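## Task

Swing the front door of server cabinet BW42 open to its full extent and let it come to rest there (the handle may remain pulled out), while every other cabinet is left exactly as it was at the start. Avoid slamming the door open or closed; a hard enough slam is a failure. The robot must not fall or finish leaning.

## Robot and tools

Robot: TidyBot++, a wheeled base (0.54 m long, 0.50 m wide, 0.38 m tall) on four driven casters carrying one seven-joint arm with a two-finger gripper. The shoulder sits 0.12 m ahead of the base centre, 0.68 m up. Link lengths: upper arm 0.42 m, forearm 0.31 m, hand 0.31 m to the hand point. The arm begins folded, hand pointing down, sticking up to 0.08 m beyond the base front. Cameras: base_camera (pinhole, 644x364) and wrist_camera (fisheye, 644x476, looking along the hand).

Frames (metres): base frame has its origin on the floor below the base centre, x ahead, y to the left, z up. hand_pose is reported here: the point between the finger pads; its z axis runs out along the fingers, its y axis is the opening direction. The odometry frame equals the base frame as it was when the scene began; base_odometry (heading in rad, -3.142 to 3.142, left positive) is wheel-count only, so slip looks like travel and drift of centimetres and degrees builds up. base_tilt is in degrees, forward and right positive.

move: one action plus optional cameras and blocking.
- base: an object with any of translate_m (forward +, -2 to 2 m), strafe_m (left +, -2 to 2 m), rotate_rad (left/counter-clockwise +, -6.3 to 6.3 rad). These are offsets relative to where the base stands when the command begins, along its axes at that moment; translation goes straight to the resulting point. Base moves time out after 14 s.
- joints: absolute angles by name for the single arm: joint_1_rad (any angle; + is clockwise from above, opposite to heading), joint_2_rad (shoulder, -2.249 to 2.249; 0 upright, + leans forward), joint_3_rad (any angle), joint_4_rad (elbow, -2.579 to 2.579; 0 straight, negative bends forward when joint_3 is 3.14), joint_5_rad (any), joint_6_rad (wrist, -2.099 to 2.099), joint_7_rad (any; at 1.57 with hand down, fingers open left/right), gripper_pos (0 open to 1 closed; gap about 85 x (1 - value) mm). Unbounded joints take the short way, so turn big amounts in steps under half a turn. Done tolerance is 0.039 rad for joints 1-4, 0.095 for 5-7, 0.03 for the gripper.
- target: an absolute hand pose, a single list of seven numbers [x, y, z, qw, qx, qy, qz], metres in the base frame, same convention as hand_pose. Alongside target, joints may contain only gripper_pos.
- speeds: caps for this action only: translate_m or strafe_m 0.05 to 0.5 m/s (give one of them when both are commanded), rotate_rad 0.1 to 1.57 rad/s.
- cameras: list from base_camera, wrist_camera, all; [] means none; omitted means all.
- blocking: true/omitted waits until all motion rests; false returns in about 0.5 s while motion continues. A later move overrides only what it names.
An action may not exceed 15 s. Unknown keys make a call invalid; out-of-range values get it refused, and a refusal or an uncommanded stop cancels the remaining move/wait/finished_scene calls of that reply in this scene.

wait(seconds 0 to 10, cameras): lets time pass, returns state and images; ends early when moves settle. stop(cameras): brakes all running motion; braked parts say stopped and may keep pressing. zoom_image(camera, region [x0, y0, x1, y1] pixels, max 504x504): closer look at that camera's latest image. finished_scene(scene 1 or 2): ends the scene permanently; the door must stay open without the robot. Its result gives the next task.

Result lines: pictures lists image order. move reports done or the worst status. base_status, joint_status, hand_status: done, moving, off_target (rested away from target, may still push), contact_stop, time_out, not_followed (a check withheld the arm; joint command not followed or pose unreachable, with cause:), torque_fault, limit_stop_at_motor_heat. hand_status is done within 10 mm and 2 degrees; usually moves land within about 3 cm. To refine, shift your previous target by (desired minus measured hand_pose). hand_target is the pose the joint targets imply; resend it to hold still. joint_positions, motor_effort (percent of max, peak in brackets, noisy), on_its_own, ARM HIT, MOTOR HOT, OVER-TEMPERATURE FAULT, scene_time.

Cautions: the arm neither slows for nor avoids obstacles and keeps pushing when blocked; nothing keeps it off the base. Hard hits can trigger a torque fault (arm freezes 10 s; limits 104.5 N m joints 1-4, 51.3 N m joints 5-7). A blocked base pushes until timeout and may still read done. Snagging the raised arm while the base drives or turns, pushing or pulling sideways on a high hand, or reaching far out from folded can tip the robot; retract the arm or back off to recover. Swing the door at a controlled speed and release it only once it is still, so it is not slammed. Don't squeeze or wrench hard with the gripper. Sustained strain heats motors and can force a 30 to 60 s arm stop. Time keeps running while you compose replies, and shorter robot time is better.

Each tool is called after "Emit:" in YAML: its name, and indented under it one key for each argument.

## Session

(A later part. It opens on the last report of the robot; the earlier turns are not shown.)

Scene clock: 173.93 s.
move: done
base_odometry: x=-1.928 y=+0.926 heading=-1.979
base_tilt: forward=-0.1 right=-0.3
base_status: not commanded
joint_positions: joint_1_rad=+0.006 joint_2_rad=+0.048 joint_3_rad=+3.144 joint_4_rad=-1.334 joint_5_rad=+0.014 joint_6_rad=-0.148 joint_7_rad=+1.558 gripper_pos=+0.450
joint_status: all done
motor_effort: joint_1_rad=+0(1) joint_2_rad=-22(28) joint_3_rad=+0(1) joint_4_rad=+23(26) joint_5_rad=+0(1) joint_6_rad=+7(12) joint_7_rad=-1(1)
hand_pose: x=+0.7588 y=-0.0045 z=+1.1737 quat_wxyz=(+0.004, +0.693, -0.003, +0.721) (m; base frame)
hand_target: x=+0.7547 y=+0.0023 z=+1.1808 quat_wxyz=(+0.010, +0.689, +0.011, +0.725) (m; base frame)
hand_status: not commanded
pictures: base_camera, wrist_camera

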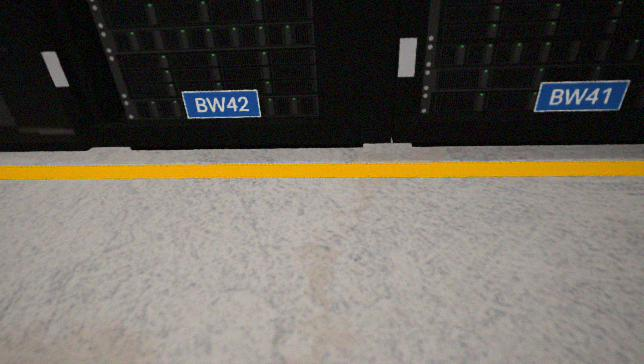

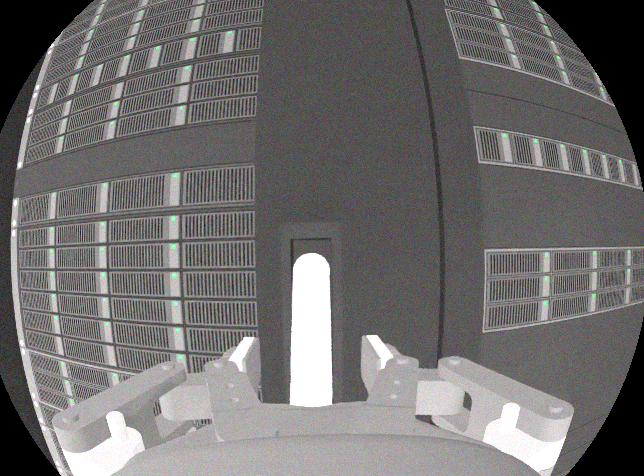

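Emit:
move:
  base: {"translate_m": 0.017}
  speeds: {"translate_m": 0.05}
  cameras: []

Emit:
move:
  joints: {"gripper_pos": 0.95}

Emit:
zoom_image:
  camera: "wrist_camera"
  region: [200, 200, 420, 430]

Scene clock: 181.33 s.
move: done
base_odometry: x=-1.934 y=+0.910 heading=-1.979
base_tilt: forward=-0.1 right=-0.3
base_status: done
joint_positions: joint_1_rad=+0.006 joint_2_rad=+0.044 joint_3_rad=+3.144 joint_4_rad=-1.334 joint_5_rad=+0.014 joint_6_rad=-0.148 joint_7_rad=+1.558 gripper_pos=+0.450
joint_status: not commanded
motor_effort: joint_1_rad=+0(1) joint_2_rad=-21(26) joint_3_rad=+0(1) joint_4_rad=+23(24) joint_5_rad=+0(1) joint_6_rad=+8(9) joint_7_rad=+0(2)
hand_pose: x=+0.7571 y=-0.0045 z=+1.1759 quat_wxyz=(+0.004, +0.691, -0.003, +0.722) (m; base frame)
hand_target: x=+0.7547 y=+0.0023 z=+1.1808 quat_wxyz=(+0.010, +0.689, +0.011, +0.725) (m; base frame)
hand_status: not commanded
pictures: none
No camera images: "cameras" was empty.

Scene clock: 182.17 s.
move: off_target
base_odometry: x=-1.934 y=+0.910 heading=-1.979
base_tilt: forward=-0.1 right=-0.3
base_status: not commanded
joint_positions: joint_1_rad=+0.006 joint_2_rad=+0.043 joint_3_rad=+3.143 joint_4_rad=-1.335 joint_5_rad=+0.014 joint_6_rad=-0.150 joint_7_rad=+1.558 gripper_pos=+0.822
joint_status: gripper_pos off_target (ended at +0.822, target +0.950)
motor_effort: joint_1_rad=+0(2) joint_2_rad=-23(23) joint_3_rad=+0(1) joint_4_rad=+23(27) joint_5_rad=+0(1) joint_6_rad=+9(12) joint_7_rad=+0(1)
hand_pose: x=+0.7565 y=-0.0035 z=+1.1759 quat_wxyz=(+0.003, +0.692, -0.003, +0.722) (m; base frame)
hand_target: x=+0.7547 y=+0.0023 z=+1.1808 quat_wxyz=(+0.010, +0.689, +0.011, +0.725) (m; base frame)
hand_status: not commanded
pictures: base_camera, wrist_camera

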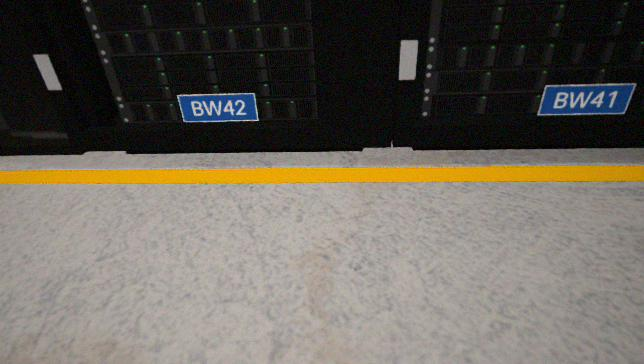

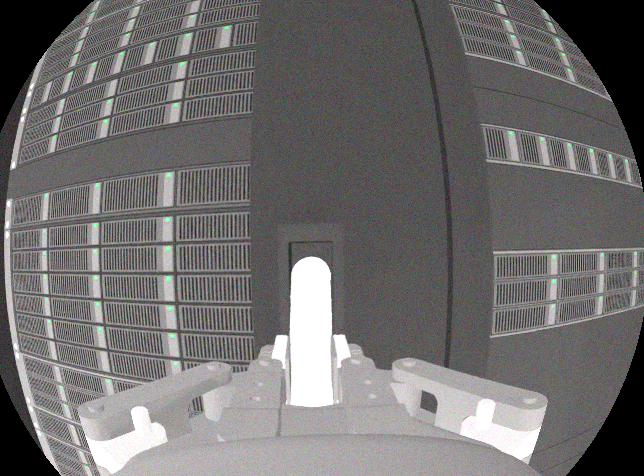

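Scaled by 2.191.

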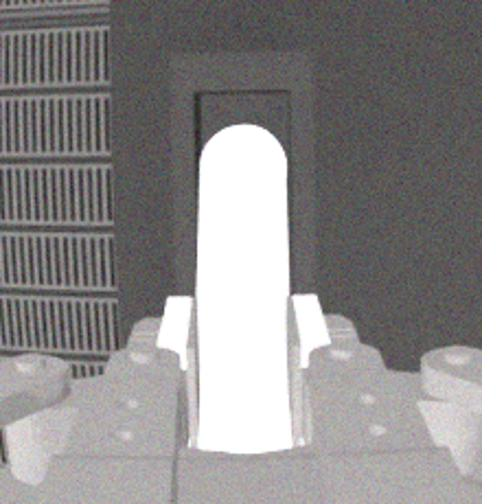

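Emit:
move:
  base: {"strafe_m": 0.03}
  joints: {"joint_7_rad": 1.2, "gripper_pos": 0.97}
  speeds: {"strafe_m": 0.05}

Scene clock: 187.27 s.
move: off_target
base_odometry: x=-1.907 y=+0.898 heading=-1.979
base_tilt: forward=-0.1 right=-0.3
base_status: done
joint_positions: joint_1_rad=+0.016 joint_2_rad=+0.042 joint_3_rad=+3.162 joint_4_rad=-1.334 joint_5_rad=+0.014 joint_6_rad=-0.150 joint_7_rad=+1.264 gripper_pos=+0.822
joint_status: gripper_pos off_target (ended at +0.822, target +0.970); the others done
motor_effort: joint_1_rad=-5(7) joint_2_rad=-22(23) joint_3_rad=-4(7) joint_4_rad=+22(25) joint_5_rad=-3(3) joint_6_rad=+7(10) joint_7_rad=-2(3)
hand_pose: x=+0.7561 y=-0.0222 z=+1.1767 quat_wxyz=(-0.092, +0.682, -0.114, +0.717) (m; base frame)
hand_target: x=+0.7547 y=+0.0023 z=+1.1808 quat_wxyz=(-0.134, +0.677, -0.126, +0.712) (m; base frame)
hand_status: not commanded
pictures: base_camera, wrist_camera

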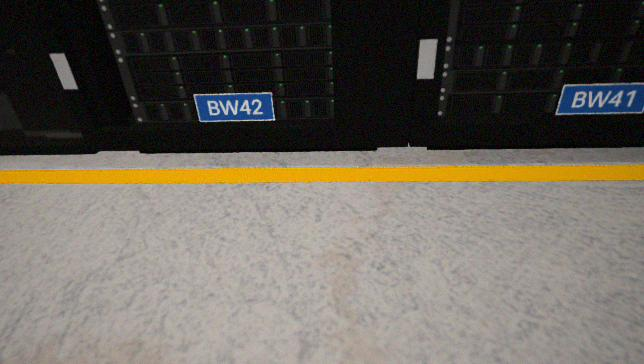

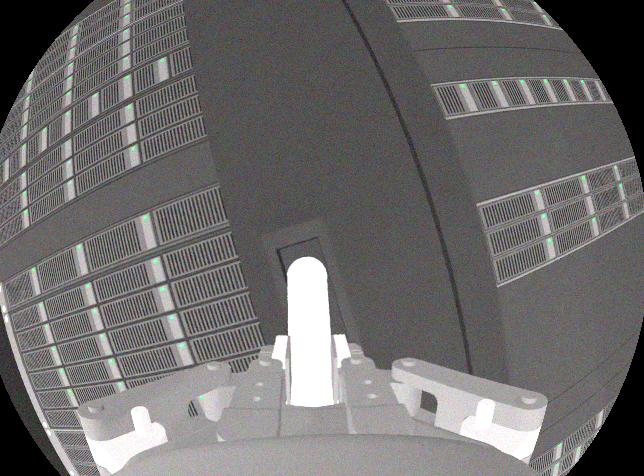

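Emit:
move:
  base: {"strafe_m": 0.03}
  joints: {"joint_1_rad": 0, "joint_2_rad": 0.044, "joint_3_rad": 3.14, "joint_4_rad": -1.293, "joint_5_rad": 0, "joint_6_rad": -0.183, "joint_7_rad": 0.88, "gripper_pos": 0.97}
  speeds: {"strafe_m": 0.05}

Scene clock: 193.00 s.
move: off_target
base_odometry: x=-1.879 y=+0.886 heading=-1.979
base_tilt: forward=-0.2 right=-0.3
base_status: done
joint_positions: joint_1_rad=+0.027 joint_2_rad=+0.042 joint_3_rad=+3.173 joint_4_rad=-1.318 joint_5_rad=+0.014 joint_6_rad=-0.168 joint_7_rad=+0.951 gripper_pos=+0.822
joint_status: gripper_pos off_target (ended at +0.822, target +0.970); the others done
motor_effort: joint_1_rad=-6(9) joint_2_rad=-22(25) joint_3_rad=-5(9) joint_4_rad=+24(25) joint_5_rad=-3(4) joint_6_rad=+8(10) joint_7_rad=-1(3)
hand_pose: x=+0.7546 y=-0.0361 z=+1.1813 quat_wxyz=(-0.194, +0.654, -0.226, +0.696) (m; base frame)
hand_target: x=+0.7542 y=+0.0023 z=+1.1908 quat_wxyz=(-0.246, +0.648, -0.233, +0.682) (m; base frame)
hand_status: not commanded
pictures: base_camera, wrist_camera

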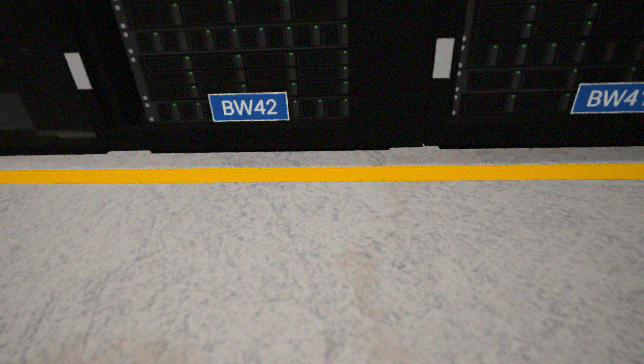

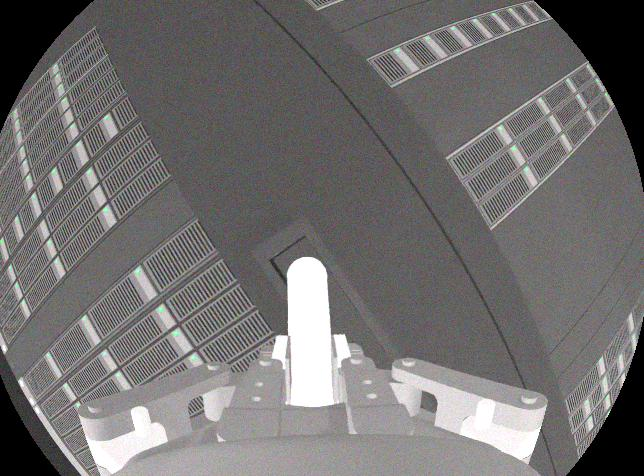

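Emit:
move:
  base: {"strafe_m": 0.026}
  joints: {"joint_1_rad": 0, "joint_2_rad": 0.06, "joint_3_rad": 3.14, "joint_4_rad": -1.19, "joint_5_rad": 0, "joint_6_rad": -0.27, "joint_7_rad": 0.5, "gripper_pos": 0.97}
  speeds: {"strafe_m": 0.05}

Scene clock: 208.33 s.
move: off_target
base_odometry: x=-1.856 y=+0.876 heading=-1.979
base_tilt: forward=-0.2 right=-0.3
base_status: done
joint_positions: joint_1_rad=+0.038 joint_2_rad=+0.053 joint_3_rad=+3.183 joint_4_rad=-1.244 joint_5_rad=+0.014 joint_6_rad=-0.258 joint_7_rad=+0.583 gripper_pos=+0.822
joint_status: joint_3_rad off_target (ended at +3.183, target +3.140); joint_4_rad off_target (ended at -1.244, target -1.190); gripper_pos off_target (ended at +0.822, target +0.970); the others done
motor_effort: joint_1_rad=-8(11) joint_2_rad=-26(28) joint_3_rad=-8(11) joint_4_rad=+29(30) joint_5_rad=-3(5) joint_6_rad=+12(13) joint_7_rad=-1(3)
hand_pose: x=+0.7539 y=-0.0486 z=+1.1918 quat_wxyz=(-0.307, +0.606, -0.353, +0.643) (m; base frame)
hand_target: x=+0.7534 y=+0.0023 z=+1.2167 quat_wxyz=(-0.370, +0.593, -0.351, +0.623) (m; base frame)
hand_status: not commanded
pictures: base_camera, wrist_camera

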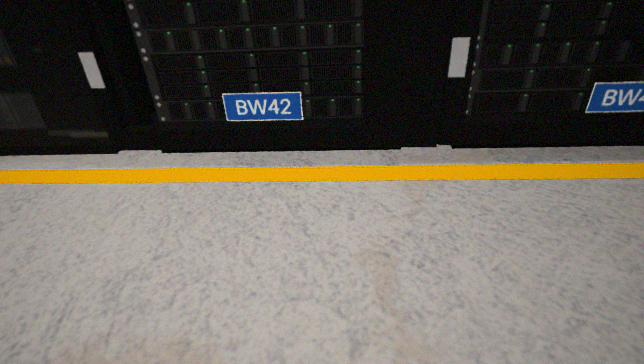

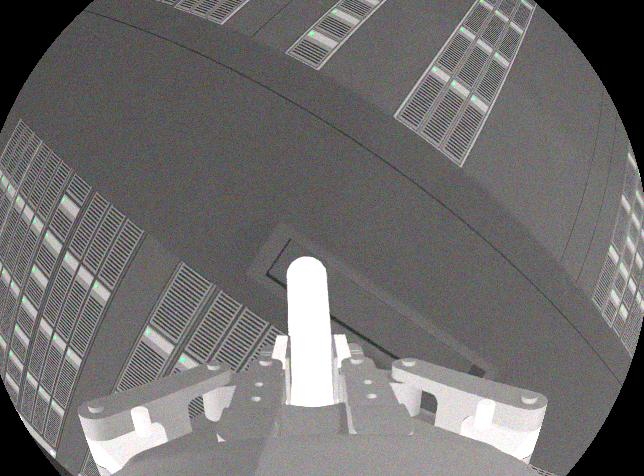

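Emit:
move:
  base: {"strafe_m": 0.01}
  joints: {"joint_1_rad": 0, "joint_2_rad": 0.065, "joint_3_rad": 3.14, "joint_4_rad": -1.14, "joint_5_rad": 0, "joint_6_rad": -0.31, "joint_7_rad": 0.06, "gripper_pos": 0.97}
  speeds: {"strafe_m": 0.05}

Scene clock: 216.23 s.
move: off_target
base_odometry: x=-1.846 y=+0.872 heading=-1.979
base_tilt: forward=-0.1 right=-0.3
base_status: done
joint_positions: joint_1_rad=+0.042 joint_2_rad=+0.061 joint_3_rad=+3.183 joint_4_rad=-1.193 joint_5_rad=+0.014 joint_6_rad=-0.297 joint_7_rad=+0.143 gripper_pos=+0.822
joint_status: joint_1_rad off_target (ended at +0.042, target +0.000); joint_3_rad off_target (ended at +3.183, target +3.140); joint_4_rad off_target (ended at -1.193, target -1.140); gripper_pos off_target (ended at +0.822, target +0.970); the others done
motor_effort: joint_1_rad=-7(13) joint_2_rad=-27(28) joint_3_rad=-7(11) joint_4_rad=+28(30) joint_5_rad=-4(5) joint_6_rad=+12(13) joint_7_rad=-1(3)
hand_pose: x=+0.7530 y=-0.0515 z=+1.2060 quat_wxyz=(-0.439, +0.512, -0.477, +0.563) (m; base frame)
hand_target: x=+0.7507 y=+0.0023 z=+1.2315 quat_wxyz=(-0.499, +0.501, -0.471, +0.528) (m; base frame)
hand_status: not commanded
pictures: base_camera, wrist_camera

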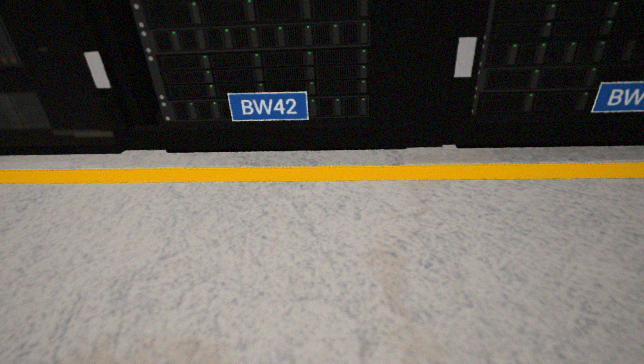

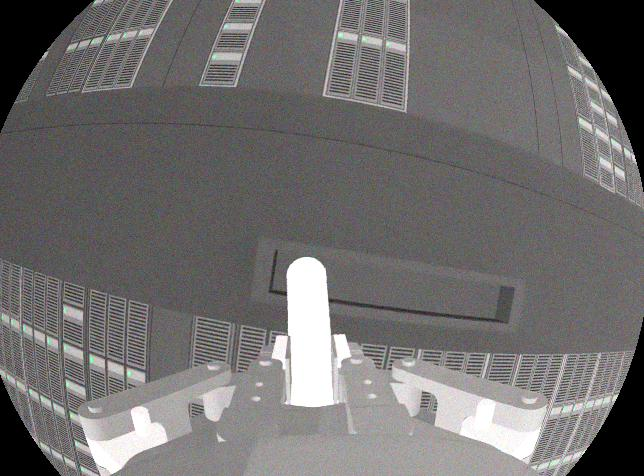

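Emit:
move:
  base: {"strafe_m": 0.004}
  joints: {"joint_1_rad": 0, "joint_2_rad": 0.07, "joint_3_rad": 3.14, "joint_4_rad": -1.095, "joint_5_rad": 0, "joint_6_rad": -0.35, "joint_7_rad": -0.03, "gripper_pos": 0.97}
  speeds: {"strafe_m": 0.05}

Scene clock: 221.73 s.
move: off_target
base_odometry: x=-1.843 y=+0.871 heading=-1.979
base_tilt: forward=-0.1 right=-0.3
base_status: done
joint_positions: joint_1_rad=+0.045 joint_2_rad=+0.070 joint_3_rad=+3.185 joint_4_rad=-1.153 joint_5_rad=+0.014 joint_6_rad=-0.344 joint_7_rad=+0.048 gripper_pos=+0.822
joint_status: joint_1_rad off_target (ended at +0.045, target +0.000); joint_3_rad off_target (ended at +3.185, target +3.140); joint_4_rad off_target (ended at -1.153, target -1.095); gripper_pos off_target (ended at +0.822, target +0.970); the others done
motor_effort: joint_1_rad=-5(13) joint_2_rad=-28(30) joint_3_rad=-5(12) joint_4_rad=+29(30) joint_5_rad=-3(5) joint_6_rad=+12(13) joint_7_rad=-2(3)
hand_pose: x=+0.7533 y=-0.0546 z=+1.2101 quat_wxyz=(-0.460, +0.492, -0.506, +0.539) (m; base frame)
hand_target: x=+0.7480 y=+0.0023 z=+1.2430 quat_wxyz=(-0.522, +0.479, -0.493, +0.506) (m; base frame)
hand_status: not commanded
pictures: base_camera, wrist_camera

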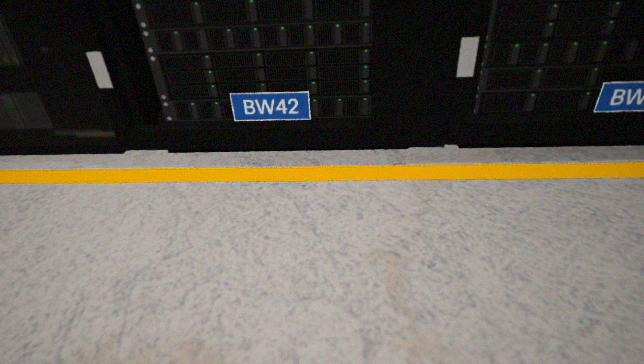

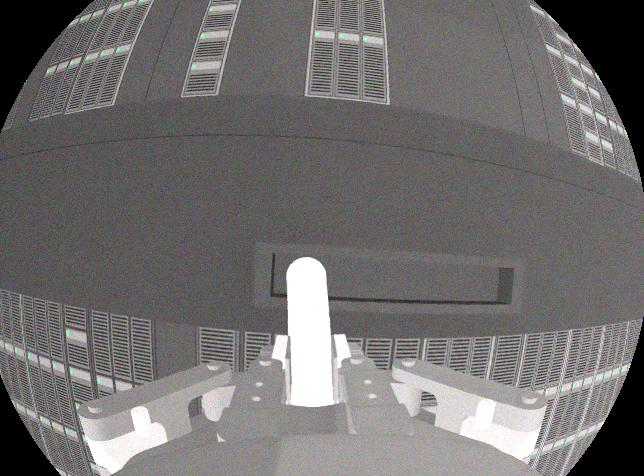

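Emit:
move:
  base: {"translate_m": -0.05}
  speeds: {"translate_m": 0.08}

Scene clock: 227.10 s.
move: done
base_odometry: x=-1.823 y=+0.917 heading=-1.980
base_tilt: forward=-0.1 right=-0.3
base_status: done
joint_positions: joint_1_rad=+0.036 joint_2_rad=+0.079 joint_3_rad=+3.166 joint_4_rad=-1.139 joint_5_rad=+0.014 joint_6_rad=-0.351 joint_7_rad=+0.048 gripper_pos=+0.822
joint_status: not commanded
motor_effort: joint_1_rad=-5(10) joint_2_rad=-29(32) joint_3_rad=-5(9) joint_4_rad=+28(29) joint_5_rad=-3(5) joint_6_rad=+13(13) joint_7_rad=-1(2)
hand_pose: x=+0.7579 y=-0.0377 z=+1.2101 quat_wxyz=(-0.467, +0.499, -0.500, +0.531) (m; base frame)
hand_target: x=+0.7480 y=+0.0023 z=+1.2430 quat_wxyz=(-0.522, +0.479, -0.493, +0.506) (m; base frame)
hand_status: not commanded
pictures: base_camera, wrist_camera

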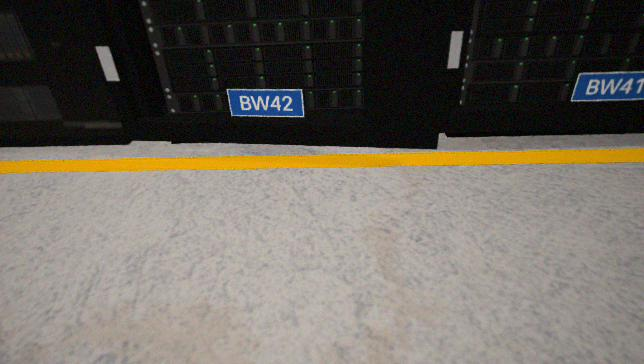

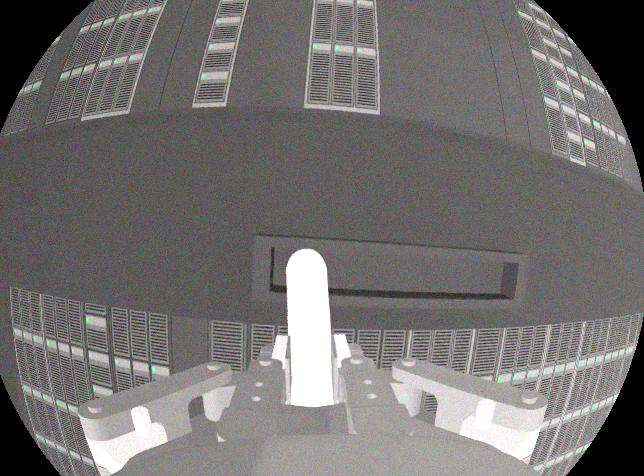

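Emit:
move:
  base: {"translate_m": -0.11, "strafe_m": 0.035}
  joints: {"gripper_pos": 0.88}
  speeds: {"translate_m": 0.09}

Scene clock: 235.27 s.
move: off_target
base_odometry: x=-1.747 y=+1.004 heading=-1.980
base_tilt: forward=-0.1 right=-0.3
base_status: done
joint_positions: joint_1_rad=+0.029 joint_2_rad=+0.082 joint_3_rad=+3.159 joint_4_rad=-1.131 joint_5_rad=+0.014 joint_6_rad=-0.361 joint_7_rad=+0.047 gripper_pos=+0.823
joint_status: gripper_pos off_target (ended at +0.823, target +0.880)
motor_effort: joint_1_rad=-3(7) joint_2_rad=-28(33) joint_3_rad=-4(7) joint_4_rad=+27(29) joint_5_rad=-2(4) joint_6_rad=+12(15) joint_7_rad=-1(2)
hand_pose: x=+0.7589 y=-0.0288 z=+1.2101 quat_wxyz=(-0.470, +0.503, -0.498, +0.526) (m; base frame)
hand_target: x=+0.7480 y=+0.0023 z=+1.2430 quat_wxyz=(-0.522, +0.479, -0.493, +0.506) (m; base frame)
hand_status: not commanded
pictures: base_camera, wrist_camera

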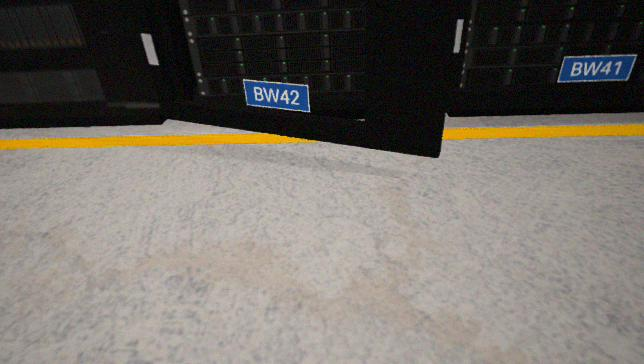

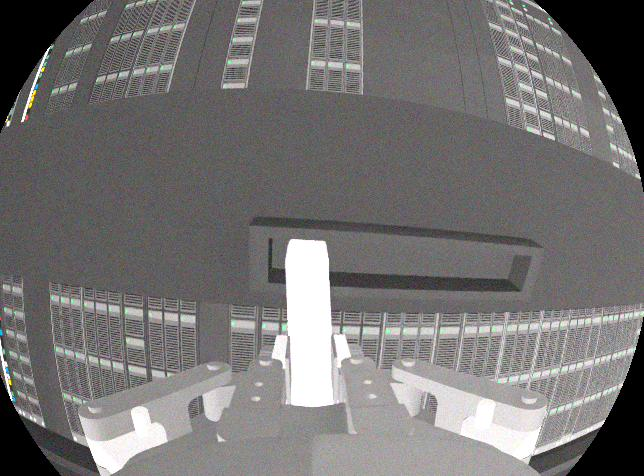

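Emit:
move:
  base: {"translate_m": -0.092, "strafe_m": 0.062}
  speeds: {"translate_m": 0.1}

Emit:
move:
  base: {"translate_m": -0.065, "strafe_m": 0.07}
  speeds: {"translate_m": 0.1}

Scene clock: 240.77 s.
move: done
base_odometry: x=-1.654 y=+1.064 heading=-1.980
base_tilt: forward=-0.1 right=-0.3
base_status: done
joint_positions: joint_1_rad=+0.025 joint_2_rad=+0.082 joint_3_rad=+3.155 joint_4_rad=-1.126 joint_5_rad=+0.014 joint_6_rad=-0.371 joint_7_rad=+0.046 gripper_pos=+0.823
joint_status: not commanded
motor_effort: joint_1_rad=-2(7) joint_2_rad=-27(32) joint_3_rad=-2(6) joint_4_rad=+26(28) joint_5_rad=-1(3) joint_6_rad=+11(14) joint_7_rad=+0(1)
hand_pose: x=+0.7584 y=-0.0240 z=+1.2101 quat_wxyz=(-0.472, +0.506, -0.498, +0.523) (m; base frame)
hand_target: x=+0.7480 y=+0.0023 z=+1.2430 quat_wxyz=(-0.522, +0.479, -0.493, +0.506) (m; base frame)
hand_status: not commanded
pictures: base_camera, wrist_camera

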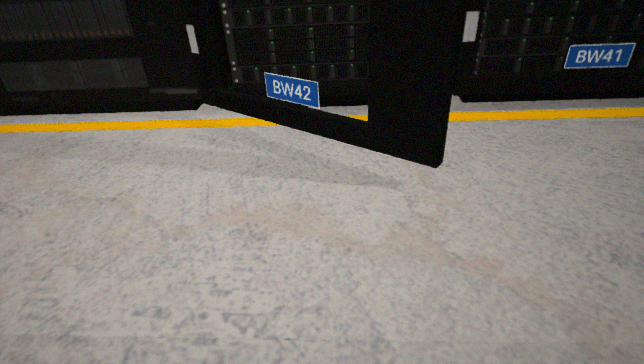

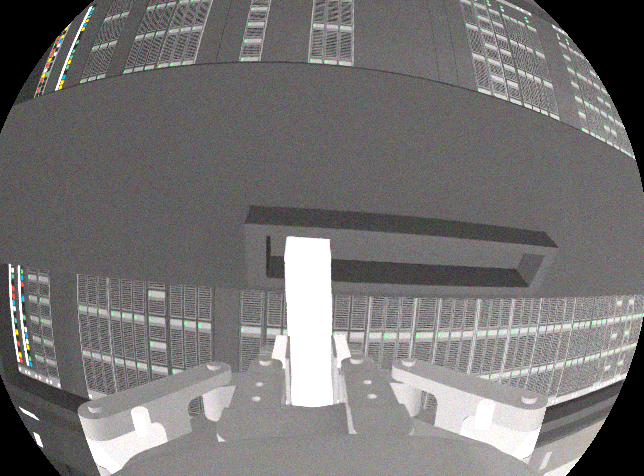

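Scene clock: 242.33 s.
move: done
base_odometry: x=-1.564 y=+1.096 heading=-1.980
base_tilt: forward=-0.1 right=-0.3
base_status: done
joint_positions: joint_1_rad=+0.021 joint_2_rad=+0.081 joint_3_rad=+3.152 joint_4_rad=-1.123 joint_5_rad=+0.014 joint_6_rad=-0.379 joint_7_rad=+0.045 gripper_pos=+0.827
joint_status: not commanded
motor_effort: joint_1_rad=-1(5) joint_2_rad=-27(31) joint_3_rad=-1(5) joint_4_rad=+26(29) joint_5_rad=-2(3) joint_6_rad=+12(15) joint_7_rad=+0(2)
hand_pose: x=+0.7576 y=-0.0197 z=+1.2102 quat_wxyz=(-0.473, +0.509, -0.497, +0.520) (m; base frame)
hand_target: x=+0.7480 y=+0.0023 z=+1.2430 quat_wxyz=(-0.522, +0.479, -0.493, +0.506) (m; base frame)
hand_status: not commanded
pictures: base_camera, wrist_camera

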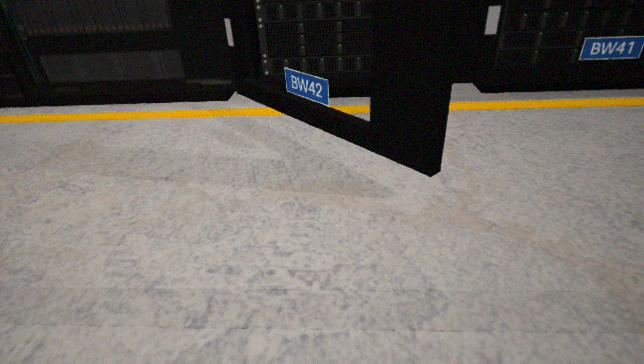

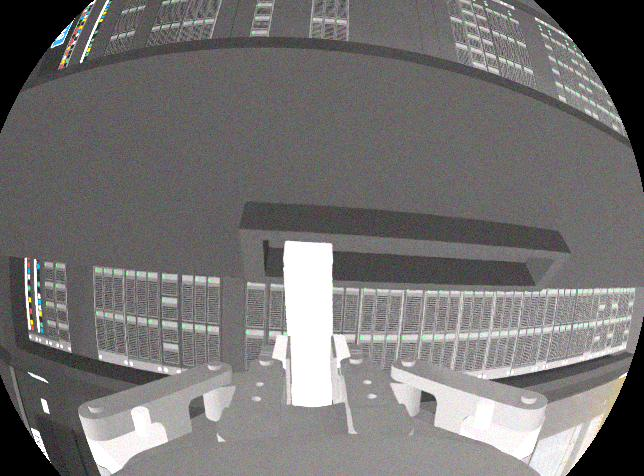

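Emit:
move:
  joints: {"gripper_pos": 0.3}

Emit:
zoom_image:
  camera: "wrist_camera"
  region: [200, 200, 420, 430]

Scene clock: 256.33 s.
move: done
base_odometry: x=-1.564 y=+1.096 heading=-1.980
base_tilt: forward=-0.1 right=-0.3
base_status: not commanded
joint_positions: joint_1_rad=+0.018 joint_2_rad=+0.071 joint_3_rad=+3.148 joint_4_rad=-1.108 joint_5_rad=+0.014 joint_6_rad=-0.371 joint_7_rad=+0.042 gripper_pos=+0.300
joint_status: all done
motor_effort: joint_1_rad=+0(2) joint_2_rad=-22(29) joint_3_rad=+0(2) joint_4_rad=+22(27) joint_5_rad=+0(1) joint_6_rad=+7(12) joint_7_rad=-1(1)
hand_pose: x=+0.7506 y=-0.0152 z=+1.2280 quat_wxyz=(-0.483, +0.501, -0.488, +0.526) (m; base frame)
hand_target: x=+0.7480 y=+0.0023 z=+1.2430 quat_wxyz=(-0.522, +0.479, -0.493, +0.506) (m; base frame)
hand_status: not commanded
pictures: base_camera, wrist_camera

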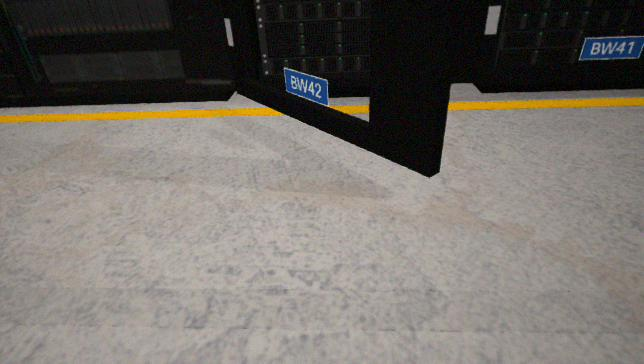

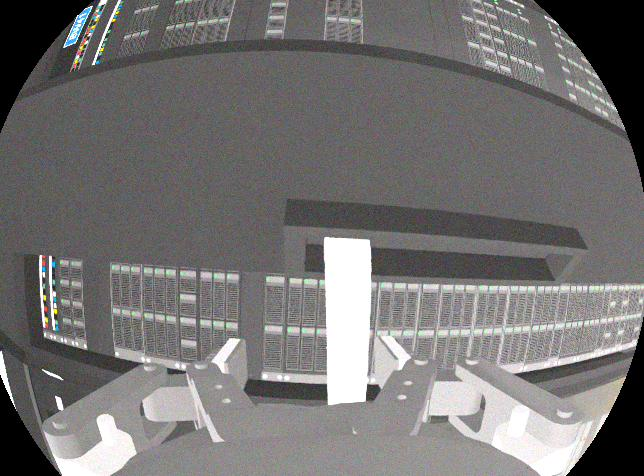

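Scaled by 2.191.

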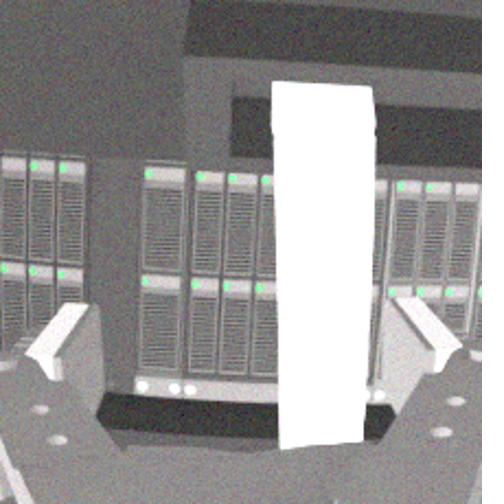

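Emit:
move:
  base: {"translate_m": -0.15}
  speeds: {"translate_m": 0.2}
  cameras: ["base_camera"]

Emit:
move:
  base: {"strafe_m": -0.3}
  joints: {"gripper_pos": 1.0}
  speeds: {"strafe_m": 0.3}

Scene clock: 261.90 s.
move: done
base_odometry: x=-1.504 y=+1.234 heading=-1.980
base_tilt: forward=-0.2 right=-0.3
base_status: done
joint_positions: joint_1_rad=+0.017 joint_2_rad=+0.065 joint_3_rad=+3.148 joint_4_rad=-1.108 joint_5_rad=+0.014 joint_6_rad=-0.371 joint_7_rad=+0.042 gripper_pos=+0.300
joint_status: not commanded
motor_effort: joint_1_rad=+1(1) joint_2_rad=-22(26) joint_3_rad=+0(1) joint_4_rad=+21(23) joint_5_rad=+0(1) joint_6_rad=+8(9) joint_7_rad=+0(1)
hand_pose: x=+0.7472 y=-0.0150 z=+1.2320 quat_wxyz=(-0.485, +0.500, -0.487, +0.528) (m; base frame)
hand_target: x=+0.7480 y=+0.0023 z=+1.2430 quat_wxyz=(-0.522, +0.479, -0.493, +0.506) (m; base frame)
hand_status: not commanded
pictures: base_camera

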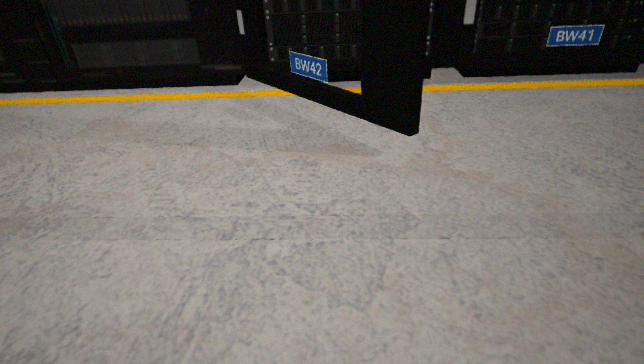

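Scene clock: 263.83 s.
move: done
base_odometry: x=-1.779 y=+1.353 heading=-1.980
base_tilt: forward=-0.1 right=-0.3
base_status: done
joint_positions: joint_1_rad=+0.013 joint_2_rad=+0.065 joint_3_rad=+3.145 joint_4_rad=-1.108 joint_5_rad=+0.014 joint_6_rad=-0.371 joint_7_rad=+0.042 gripper_pos=+0.999
joint_status: all done
motor_effort: joint_1_rad=+0(2) joint_2_rad=-21(23) joint_3_rad=+0(3) joint_4_rad=+22(22) joint_5_rad=+0(1) joint_6_rad=+7(9) joint_7_rad=+0(1)
hand_pose: x=+0.7472 y=-0.0105 z=+1.2320 quat_wxyz=(-0.487, +0.501, -0.485, +0.526) (m; base frame)
hand_target: x=+0.7480 y=+0.0023 z=+1.2430 quat_wxyz=(-0.522, +0.479, -0.493, +0.506) (m; base frame)
hand_status: not commanded
pictures: base_camera, wrist_camera

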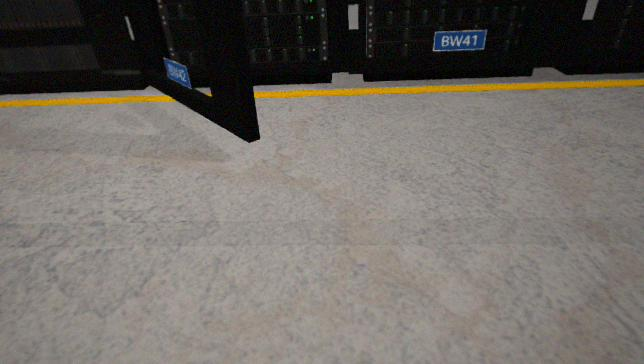

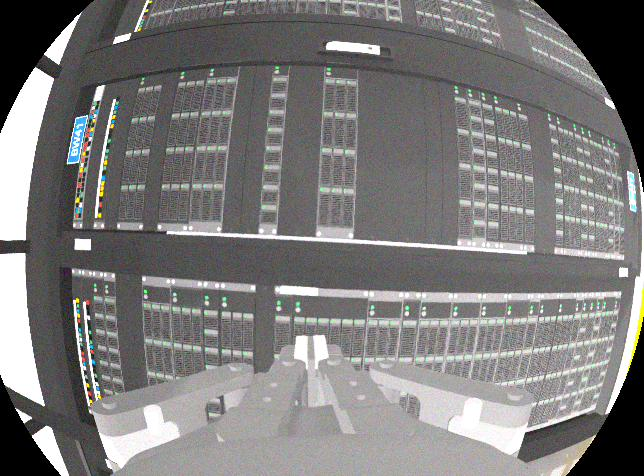

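Emit:
move:
  base: {"translate_m": 0.22, "strafe_m": 0.02}
  speeds: {"translate_m": 0.3}

Scene clock: 269.37 s.
move: done
base_odometry: x=-1.848 y=+1.143 heading=-1.980
base_tilt: forward=-0.1 right=-0.3
base_status: done
joint_positions: joint_1_rad=+0.013 joint_2_rad=+0.064 joint_3_rad=+3.145 joint_4_rad=-1.107 joint_5_rad=+0.014 joint_6_rad=-0.371 joint_7_rad=+0.042 gripper_pos=+0.999
joint_status: not commanded
motor_effort: joint_1_rad=+0(1) joint_2_rad=-22(25) joint_3_rad=+0(1) joint_4_rad=+22(23) joint_5_rad=+0(1) joint_6_rad=+7(9) joint_7_rad=+0(1)
hand_pose: x=+0.7469 y=-0.0105 z=+1.2325 quat_wxyz=(-0.487, +0.501, -0.485, +0.526) (m; base frame)
hand_target: x=+0.7480 y=+0.0023 z=+1.2430 quat_wxyz=(-0.522, +0.479, -0.493, +0.506) (m; base frame)
hand_status: not commanded
pictures: base_camera, wrist_camera

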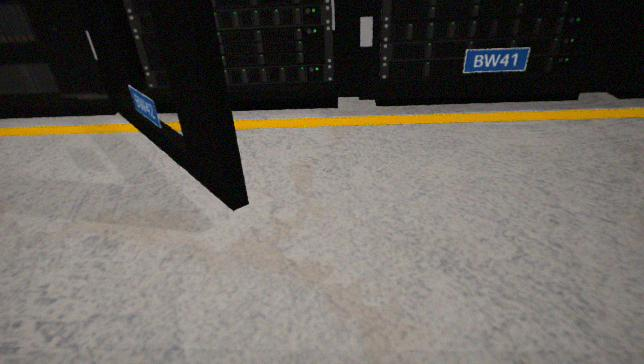

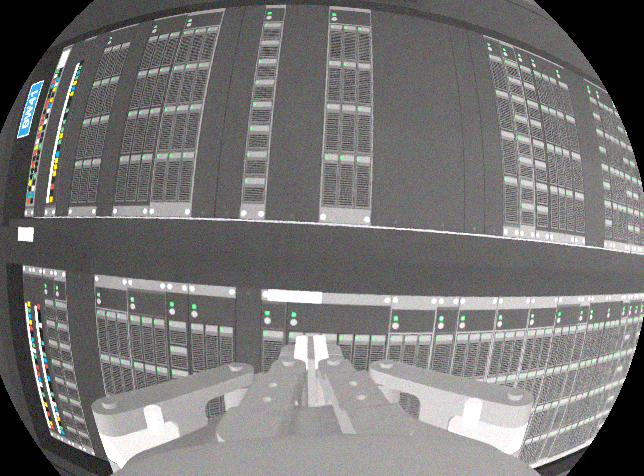

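Emit:
move:
  base: {"translate_m": -0.02, "strafe_m": 0.15}
  speeds: {"strafe_m": 0.15}

Emit:
move:
  base: {"translate_m": -0.09, "strafe_m": 0.2}
  speeds: {"strafe_m": 0.15}

Scene clock: 277.33 s.
move: done
base_odometry: x=-1.703 y=+1.102 heading=-1.980
base_tilt: forward=-0.1 right=-0.3
base_status: done
joint_positions: joint_1_rad=+0.011 joint_2_rad=+0.061 joint_3_rad=+3.145 joint_4_rad=-1.107 joint_5_rad=+0.014 joint_6_rad=-0.371 joint_7_rad=+0.036 gripper_pos=+0.999
joint_status: not commanded
motor_effort: joint_1_rad=+0(9) joint_2_rad=-22(24) joint_3_rad=+0(9) joint_4_rad=+21(23) joint_5_rad=+0(2) joint_6_rad=+9(9) joint_7_rad=-1(1)
hand_pose: x=+0.7451 y=-0.0089 z=+1.2348 quat_wxyz=(-0.490, +0.499, -0.485, +0.525) (m; base frame)
hand_target: x=+0.7480 y=+0.0023 z=+1.2430 quat_wxyz=(-0.522, +0.479, -0.493, +0.506) (m; base frame)
hand_status: not commanded
pictures: base_camera, wrist_camera

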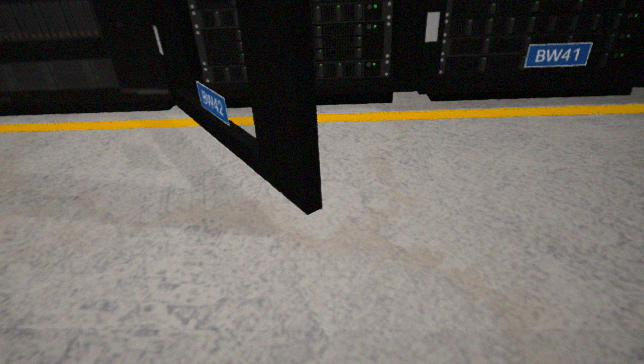

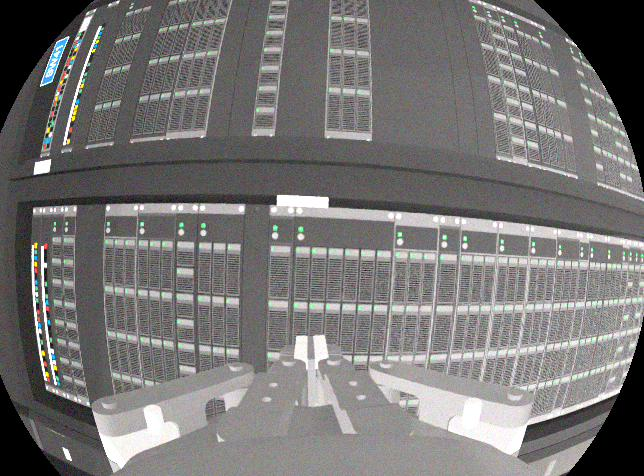

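Scene clock: 279.53 s.
move: done
base_odometry: x=-1.483 y=+1.105 heading=-1.980
base_tilt: forward=-0.2 right=-0.3
base_status: done
joint_positions: joint_1_rad=+0.011 joint_2_rad=+0.037 joint_3_rad=+3.144 joint_4_rad=-1.106 joint_5_rad=+0.014 joint_6_rad=-0.371 joint_7_rad=+0.036 gripper_pos=+0.999
joint_status: not commanded
motor_effort: joint_1_rad=-1(8) joint_2_rad=-17(22) joint_3_rad=-1(8) joint_4_rad=+21(24) joint_5_rad=-1(3) joint_6_rad=+8(12) joint_7_rad=-1(2)
hand_pose: x=+0.7316 y=-0.0084 z=+1.2501 quat_wxyz=(-0.496, +0.493, -0.478, +0.531) (m; base frame)
hand_target: x=+0.7480 y=+0.0023 z=+1.2430 quat_wxyz=(-0.522, +0.479, -0.493, +0.506) (m; base frame)
hand_status: not commanded
pictures: base_camera, wrist_camera

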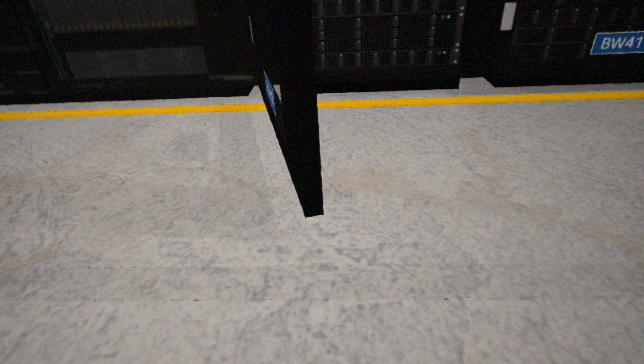

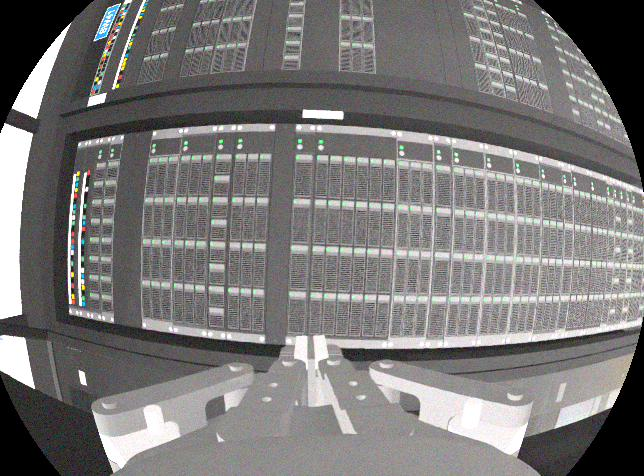

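Emit:
move:
  base: {"translate_m": -0.02, "strafe_m": 0.17}
  speeds: {"strafe_m": 0.15}

Scene clock: 286.97 s.
move: done
base_odometry: x=-1.319 y=+1.055 heading=-1.980
base_tilt: forward=-0.2 right=-0.3
base_status: done
joint_positions: joint_1_rad=+0.011 joint_2_rad=+0.029 joint_3_rad=+3.143 joint_4_rad=-1.103 joint_5_rad=+0.014 joint_6_rad=-0.370 joint_7_rad=+0.036 gripper_pos=+0.999
joint_status: not commanded
motor_effort: joint_1_rad=+1(7) joint_2_rad=-16(17) joint_3_rad=+1(7) joint_4_rad=+21(24) joint_5_rad=+0(3) joint_6_rad=+9(12) joint_7_rad=-1(1)
hand_pose: x=+0.7266 y=-0.0077 z=+1.2568 quat_wxyz=(-0.499, +0.490, -0.475, +0.534) (m; base frame)
hand_target: x=+0.7480 y=+0.0023 z=+1.2430 quat_wxyz=(-0.522, +0.479, -0.493, +0.506) (m; base frame)
hand_status: not commanded
pictures: base_camera, wrist_camera

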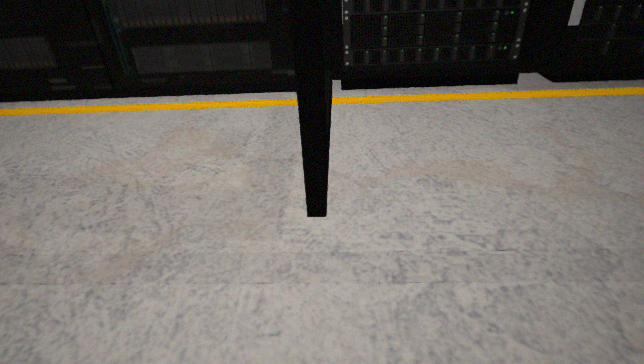

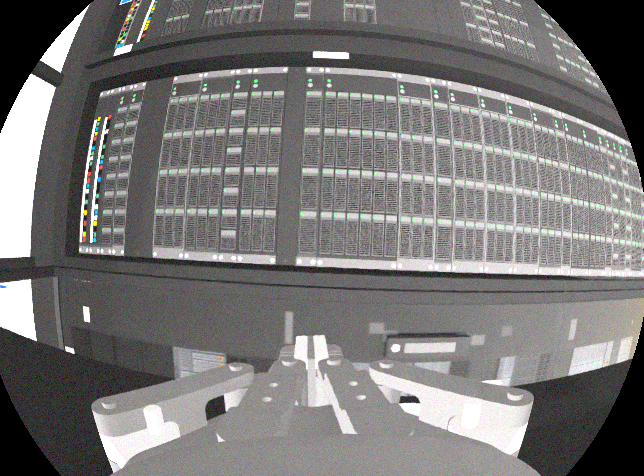

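Emit:
move:
  base: {"translate_m": 0.04, "strafe_m": 0.12}
  speeds: {"strafe_m": 0.12}
  cameras: ["base_camera"]

Emit:
move:
  base: {"translate_m": 0.06, "strafe_m": 0.1}
  speeds: {"strafe_m": 0.1}
  cameras: ["base_camera"]

Scene clock: 296.77 s.
move: done
base_odometry: x=-1.225 y=+0.972 heading=-1.980
base_tilt: forward=-0.2 right=-0.3
base_status: done
joint_positions: joint_1_rad=+0.114 joint_2_rad=-0.030 joint_3_rad=+3.261 joint_4_rad=-1.125 joint_5_rad=+0.015 joint_6_rad=-0.404 joint_7_rad=+0.036 gripper_pos=+0.999
joint_status: not commanded
motor_effort: joint_1_rad=-23(25) joint_2_rad=+2(17) joint_3_rad=-23(25) joint_4_rad=+29(31) joint_5_rad=-8(9) joint_6_rad=+18(22) joint_7_rad=-1(2)
hand_pose: x=+0.6817 y=-0.1364 z=+1.2686 quat_wxyz=(-0.439, +0.433, -0.526, +0.586) (m; base frame)
hand_target: x=+0.7480 y=+0.0023 z=+1.2430 quat_wxyz=(-0.522, +0.479, -0.493, +0.506) (m; base frame)
hand_status: not commanded
pictures: base_camera

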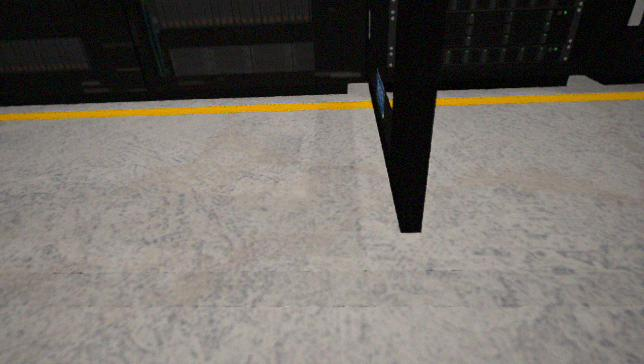

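Scene clock: 298.53 s.
move: done
base_odometry: x=-1.158 y=+0.878 heading=-1.981
base_tilt: forward=-0.2 right=-0.2
base_status: done
joint_positions: joint_1_rad=+0.192 joint_2_rad=-0.093 joint_3_rad=+3.352 joint_4_rad=-1.150 joint_5_rad=+0.048 joint_6_rad=-0.451 joint_7_rad=+0.036 gripper_pos=+0.999
joint_status: not commanded
motor_effort: joint_1_rad=-38(40) joint_2_rad=+18(19) joint_3_rad=-41(44) joint_4_rad=+34(36) joint_5_rad=-14(16) joint_6_rad=+27(28) joint_7_rad=-2(4)
hand_pose: x=+0.6178 y=-0.2294 z=+1.2741 quat_wxyz=(-0.377, +0.388, -0.564, +0.623) (m; base frame)
hand_target: x=+0.7480 y=+0.0023 z=+1.2430 quat_wxyz=(-0.522, +0.479, -0.493, +0.506) (m; base frame)
hand_status: not commanded
pictures: base_camera

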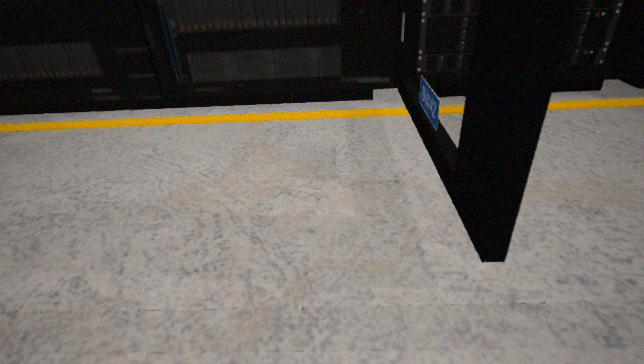

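Emit:
move:
  base: {"translate_m": -0.06, "strafe_m": -0.19}
  speeds: {"strafe_m": 0.1}

Scene clock: 310.83 s.
move: done
base_odometry: x=-1.309 y=+1.008 heading=-1.981
base_tilt: forward=-0.2 right=-0.3
base_status: done
joint_positions: joint_1_rad=+0.013 joint_2_rad=+0.007 joint_3_rad=+3.149 joint_4_rad=-1.093 joint_5_rad=+0.033 joint_6_rad=-0.376 joint_7_rad=+0.036 gripper_pos=+0.999
joint_status: not commanded
motor_effort: joint_1_rad=-1(39) joint_2_rad=-9(18) joint_3_rad=-1(42) joint_4_rad=+20(33) joint_5_rad=-1(15) joint_6_rad=+9(25) joint_7_rad=+0(2)
hand_pose: x=+0.7122 y=-0.0144 z=+1.2743 quat_wxyz=(-0.497, +0.484, -0.468, +0.548) (m; base frame)
hand_target: x=+0.7480 y=+0.0023 z=+1.2430 quat_wxyz=(-0.522, +0.479, -0.493, +0.506) (m; base frame)
hand_status: not commanded
pictures: base_camera, wrist_camera

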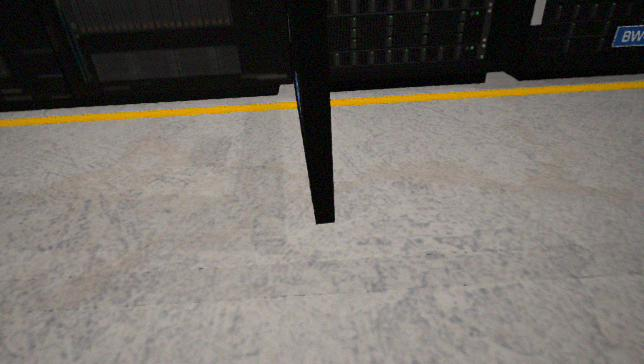

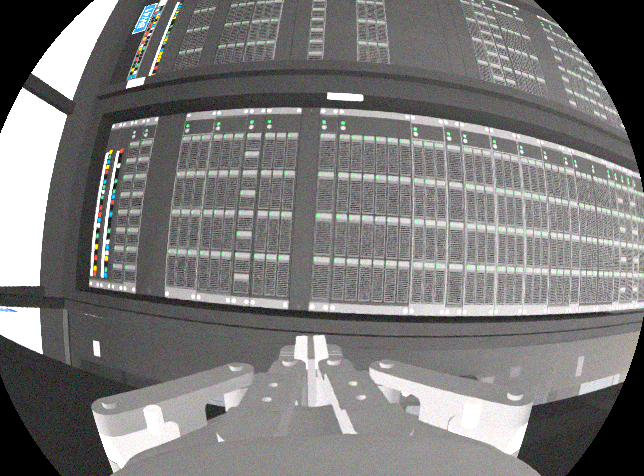

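Emit:
move:
  base: {"strafe_m": 0.04}
  speeds: {"strafe_m": 0.05}

Emit:
zoom_image:
  camera: "base_camera"
  region: [220, 40, 460, 240]

Scene clock: 324.03 s.
move: done
base_odometry: x=-1.272 y=+0.993 heading=-1.981
base_tilt: forward=-0.2 right=-0.3
base_status: done
joint_positions: joint_1_rad=+0.012 joint_2_rad=+0.006 joint_3_rad=+3.147 joint_4_rad=-1.093 joint_5_rad=+0.031 joint_6_rad=-0.376 joint_7_rad=+0.036 gripper_pos=+0.999
joint_status: not commanded
motor_effort: joint_1_rad=-1(5) joint_2_rad=-6(11) joint_3_rad=+0(5) joint_4_rad=+22(24) joint_5_rad=+0(1) joint_6_rad=+12(13) joint_7_rad=+0(1)
hand_pose: x=+0.7112 y=-0.0124 z=+1.2751 quat_wxyz=(-0.499, +0.484, -0.467, +0.547) (m; base frame)
hand_target: x=+0.7480 y=+0.0023 z=+1.2430 quat_wxyz=(-0.522, +0.479, -0.493, +0.506) (m; base frame)
hand_status: not commanded
pictures: base_camera, wrist_camera

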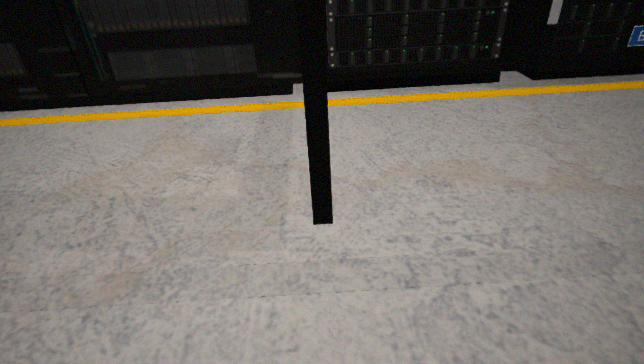

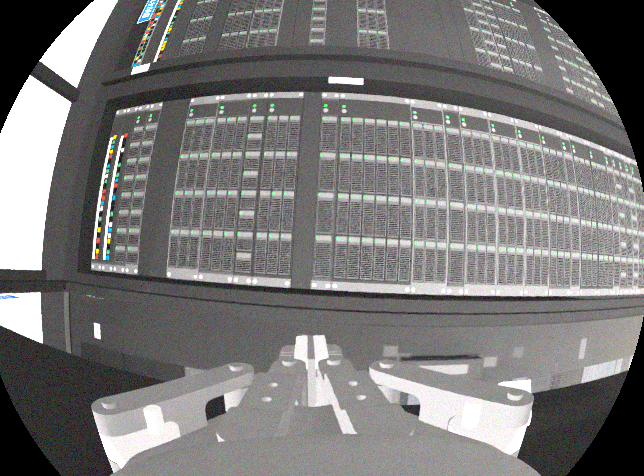

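Scaled by 2.100.

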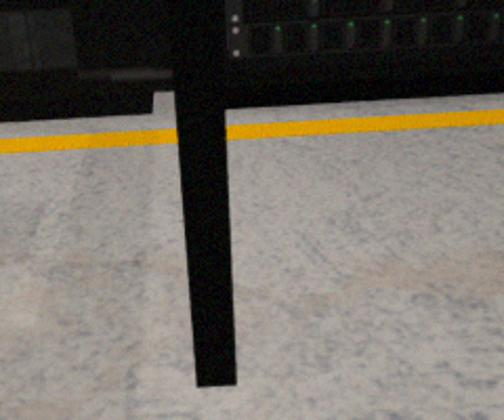

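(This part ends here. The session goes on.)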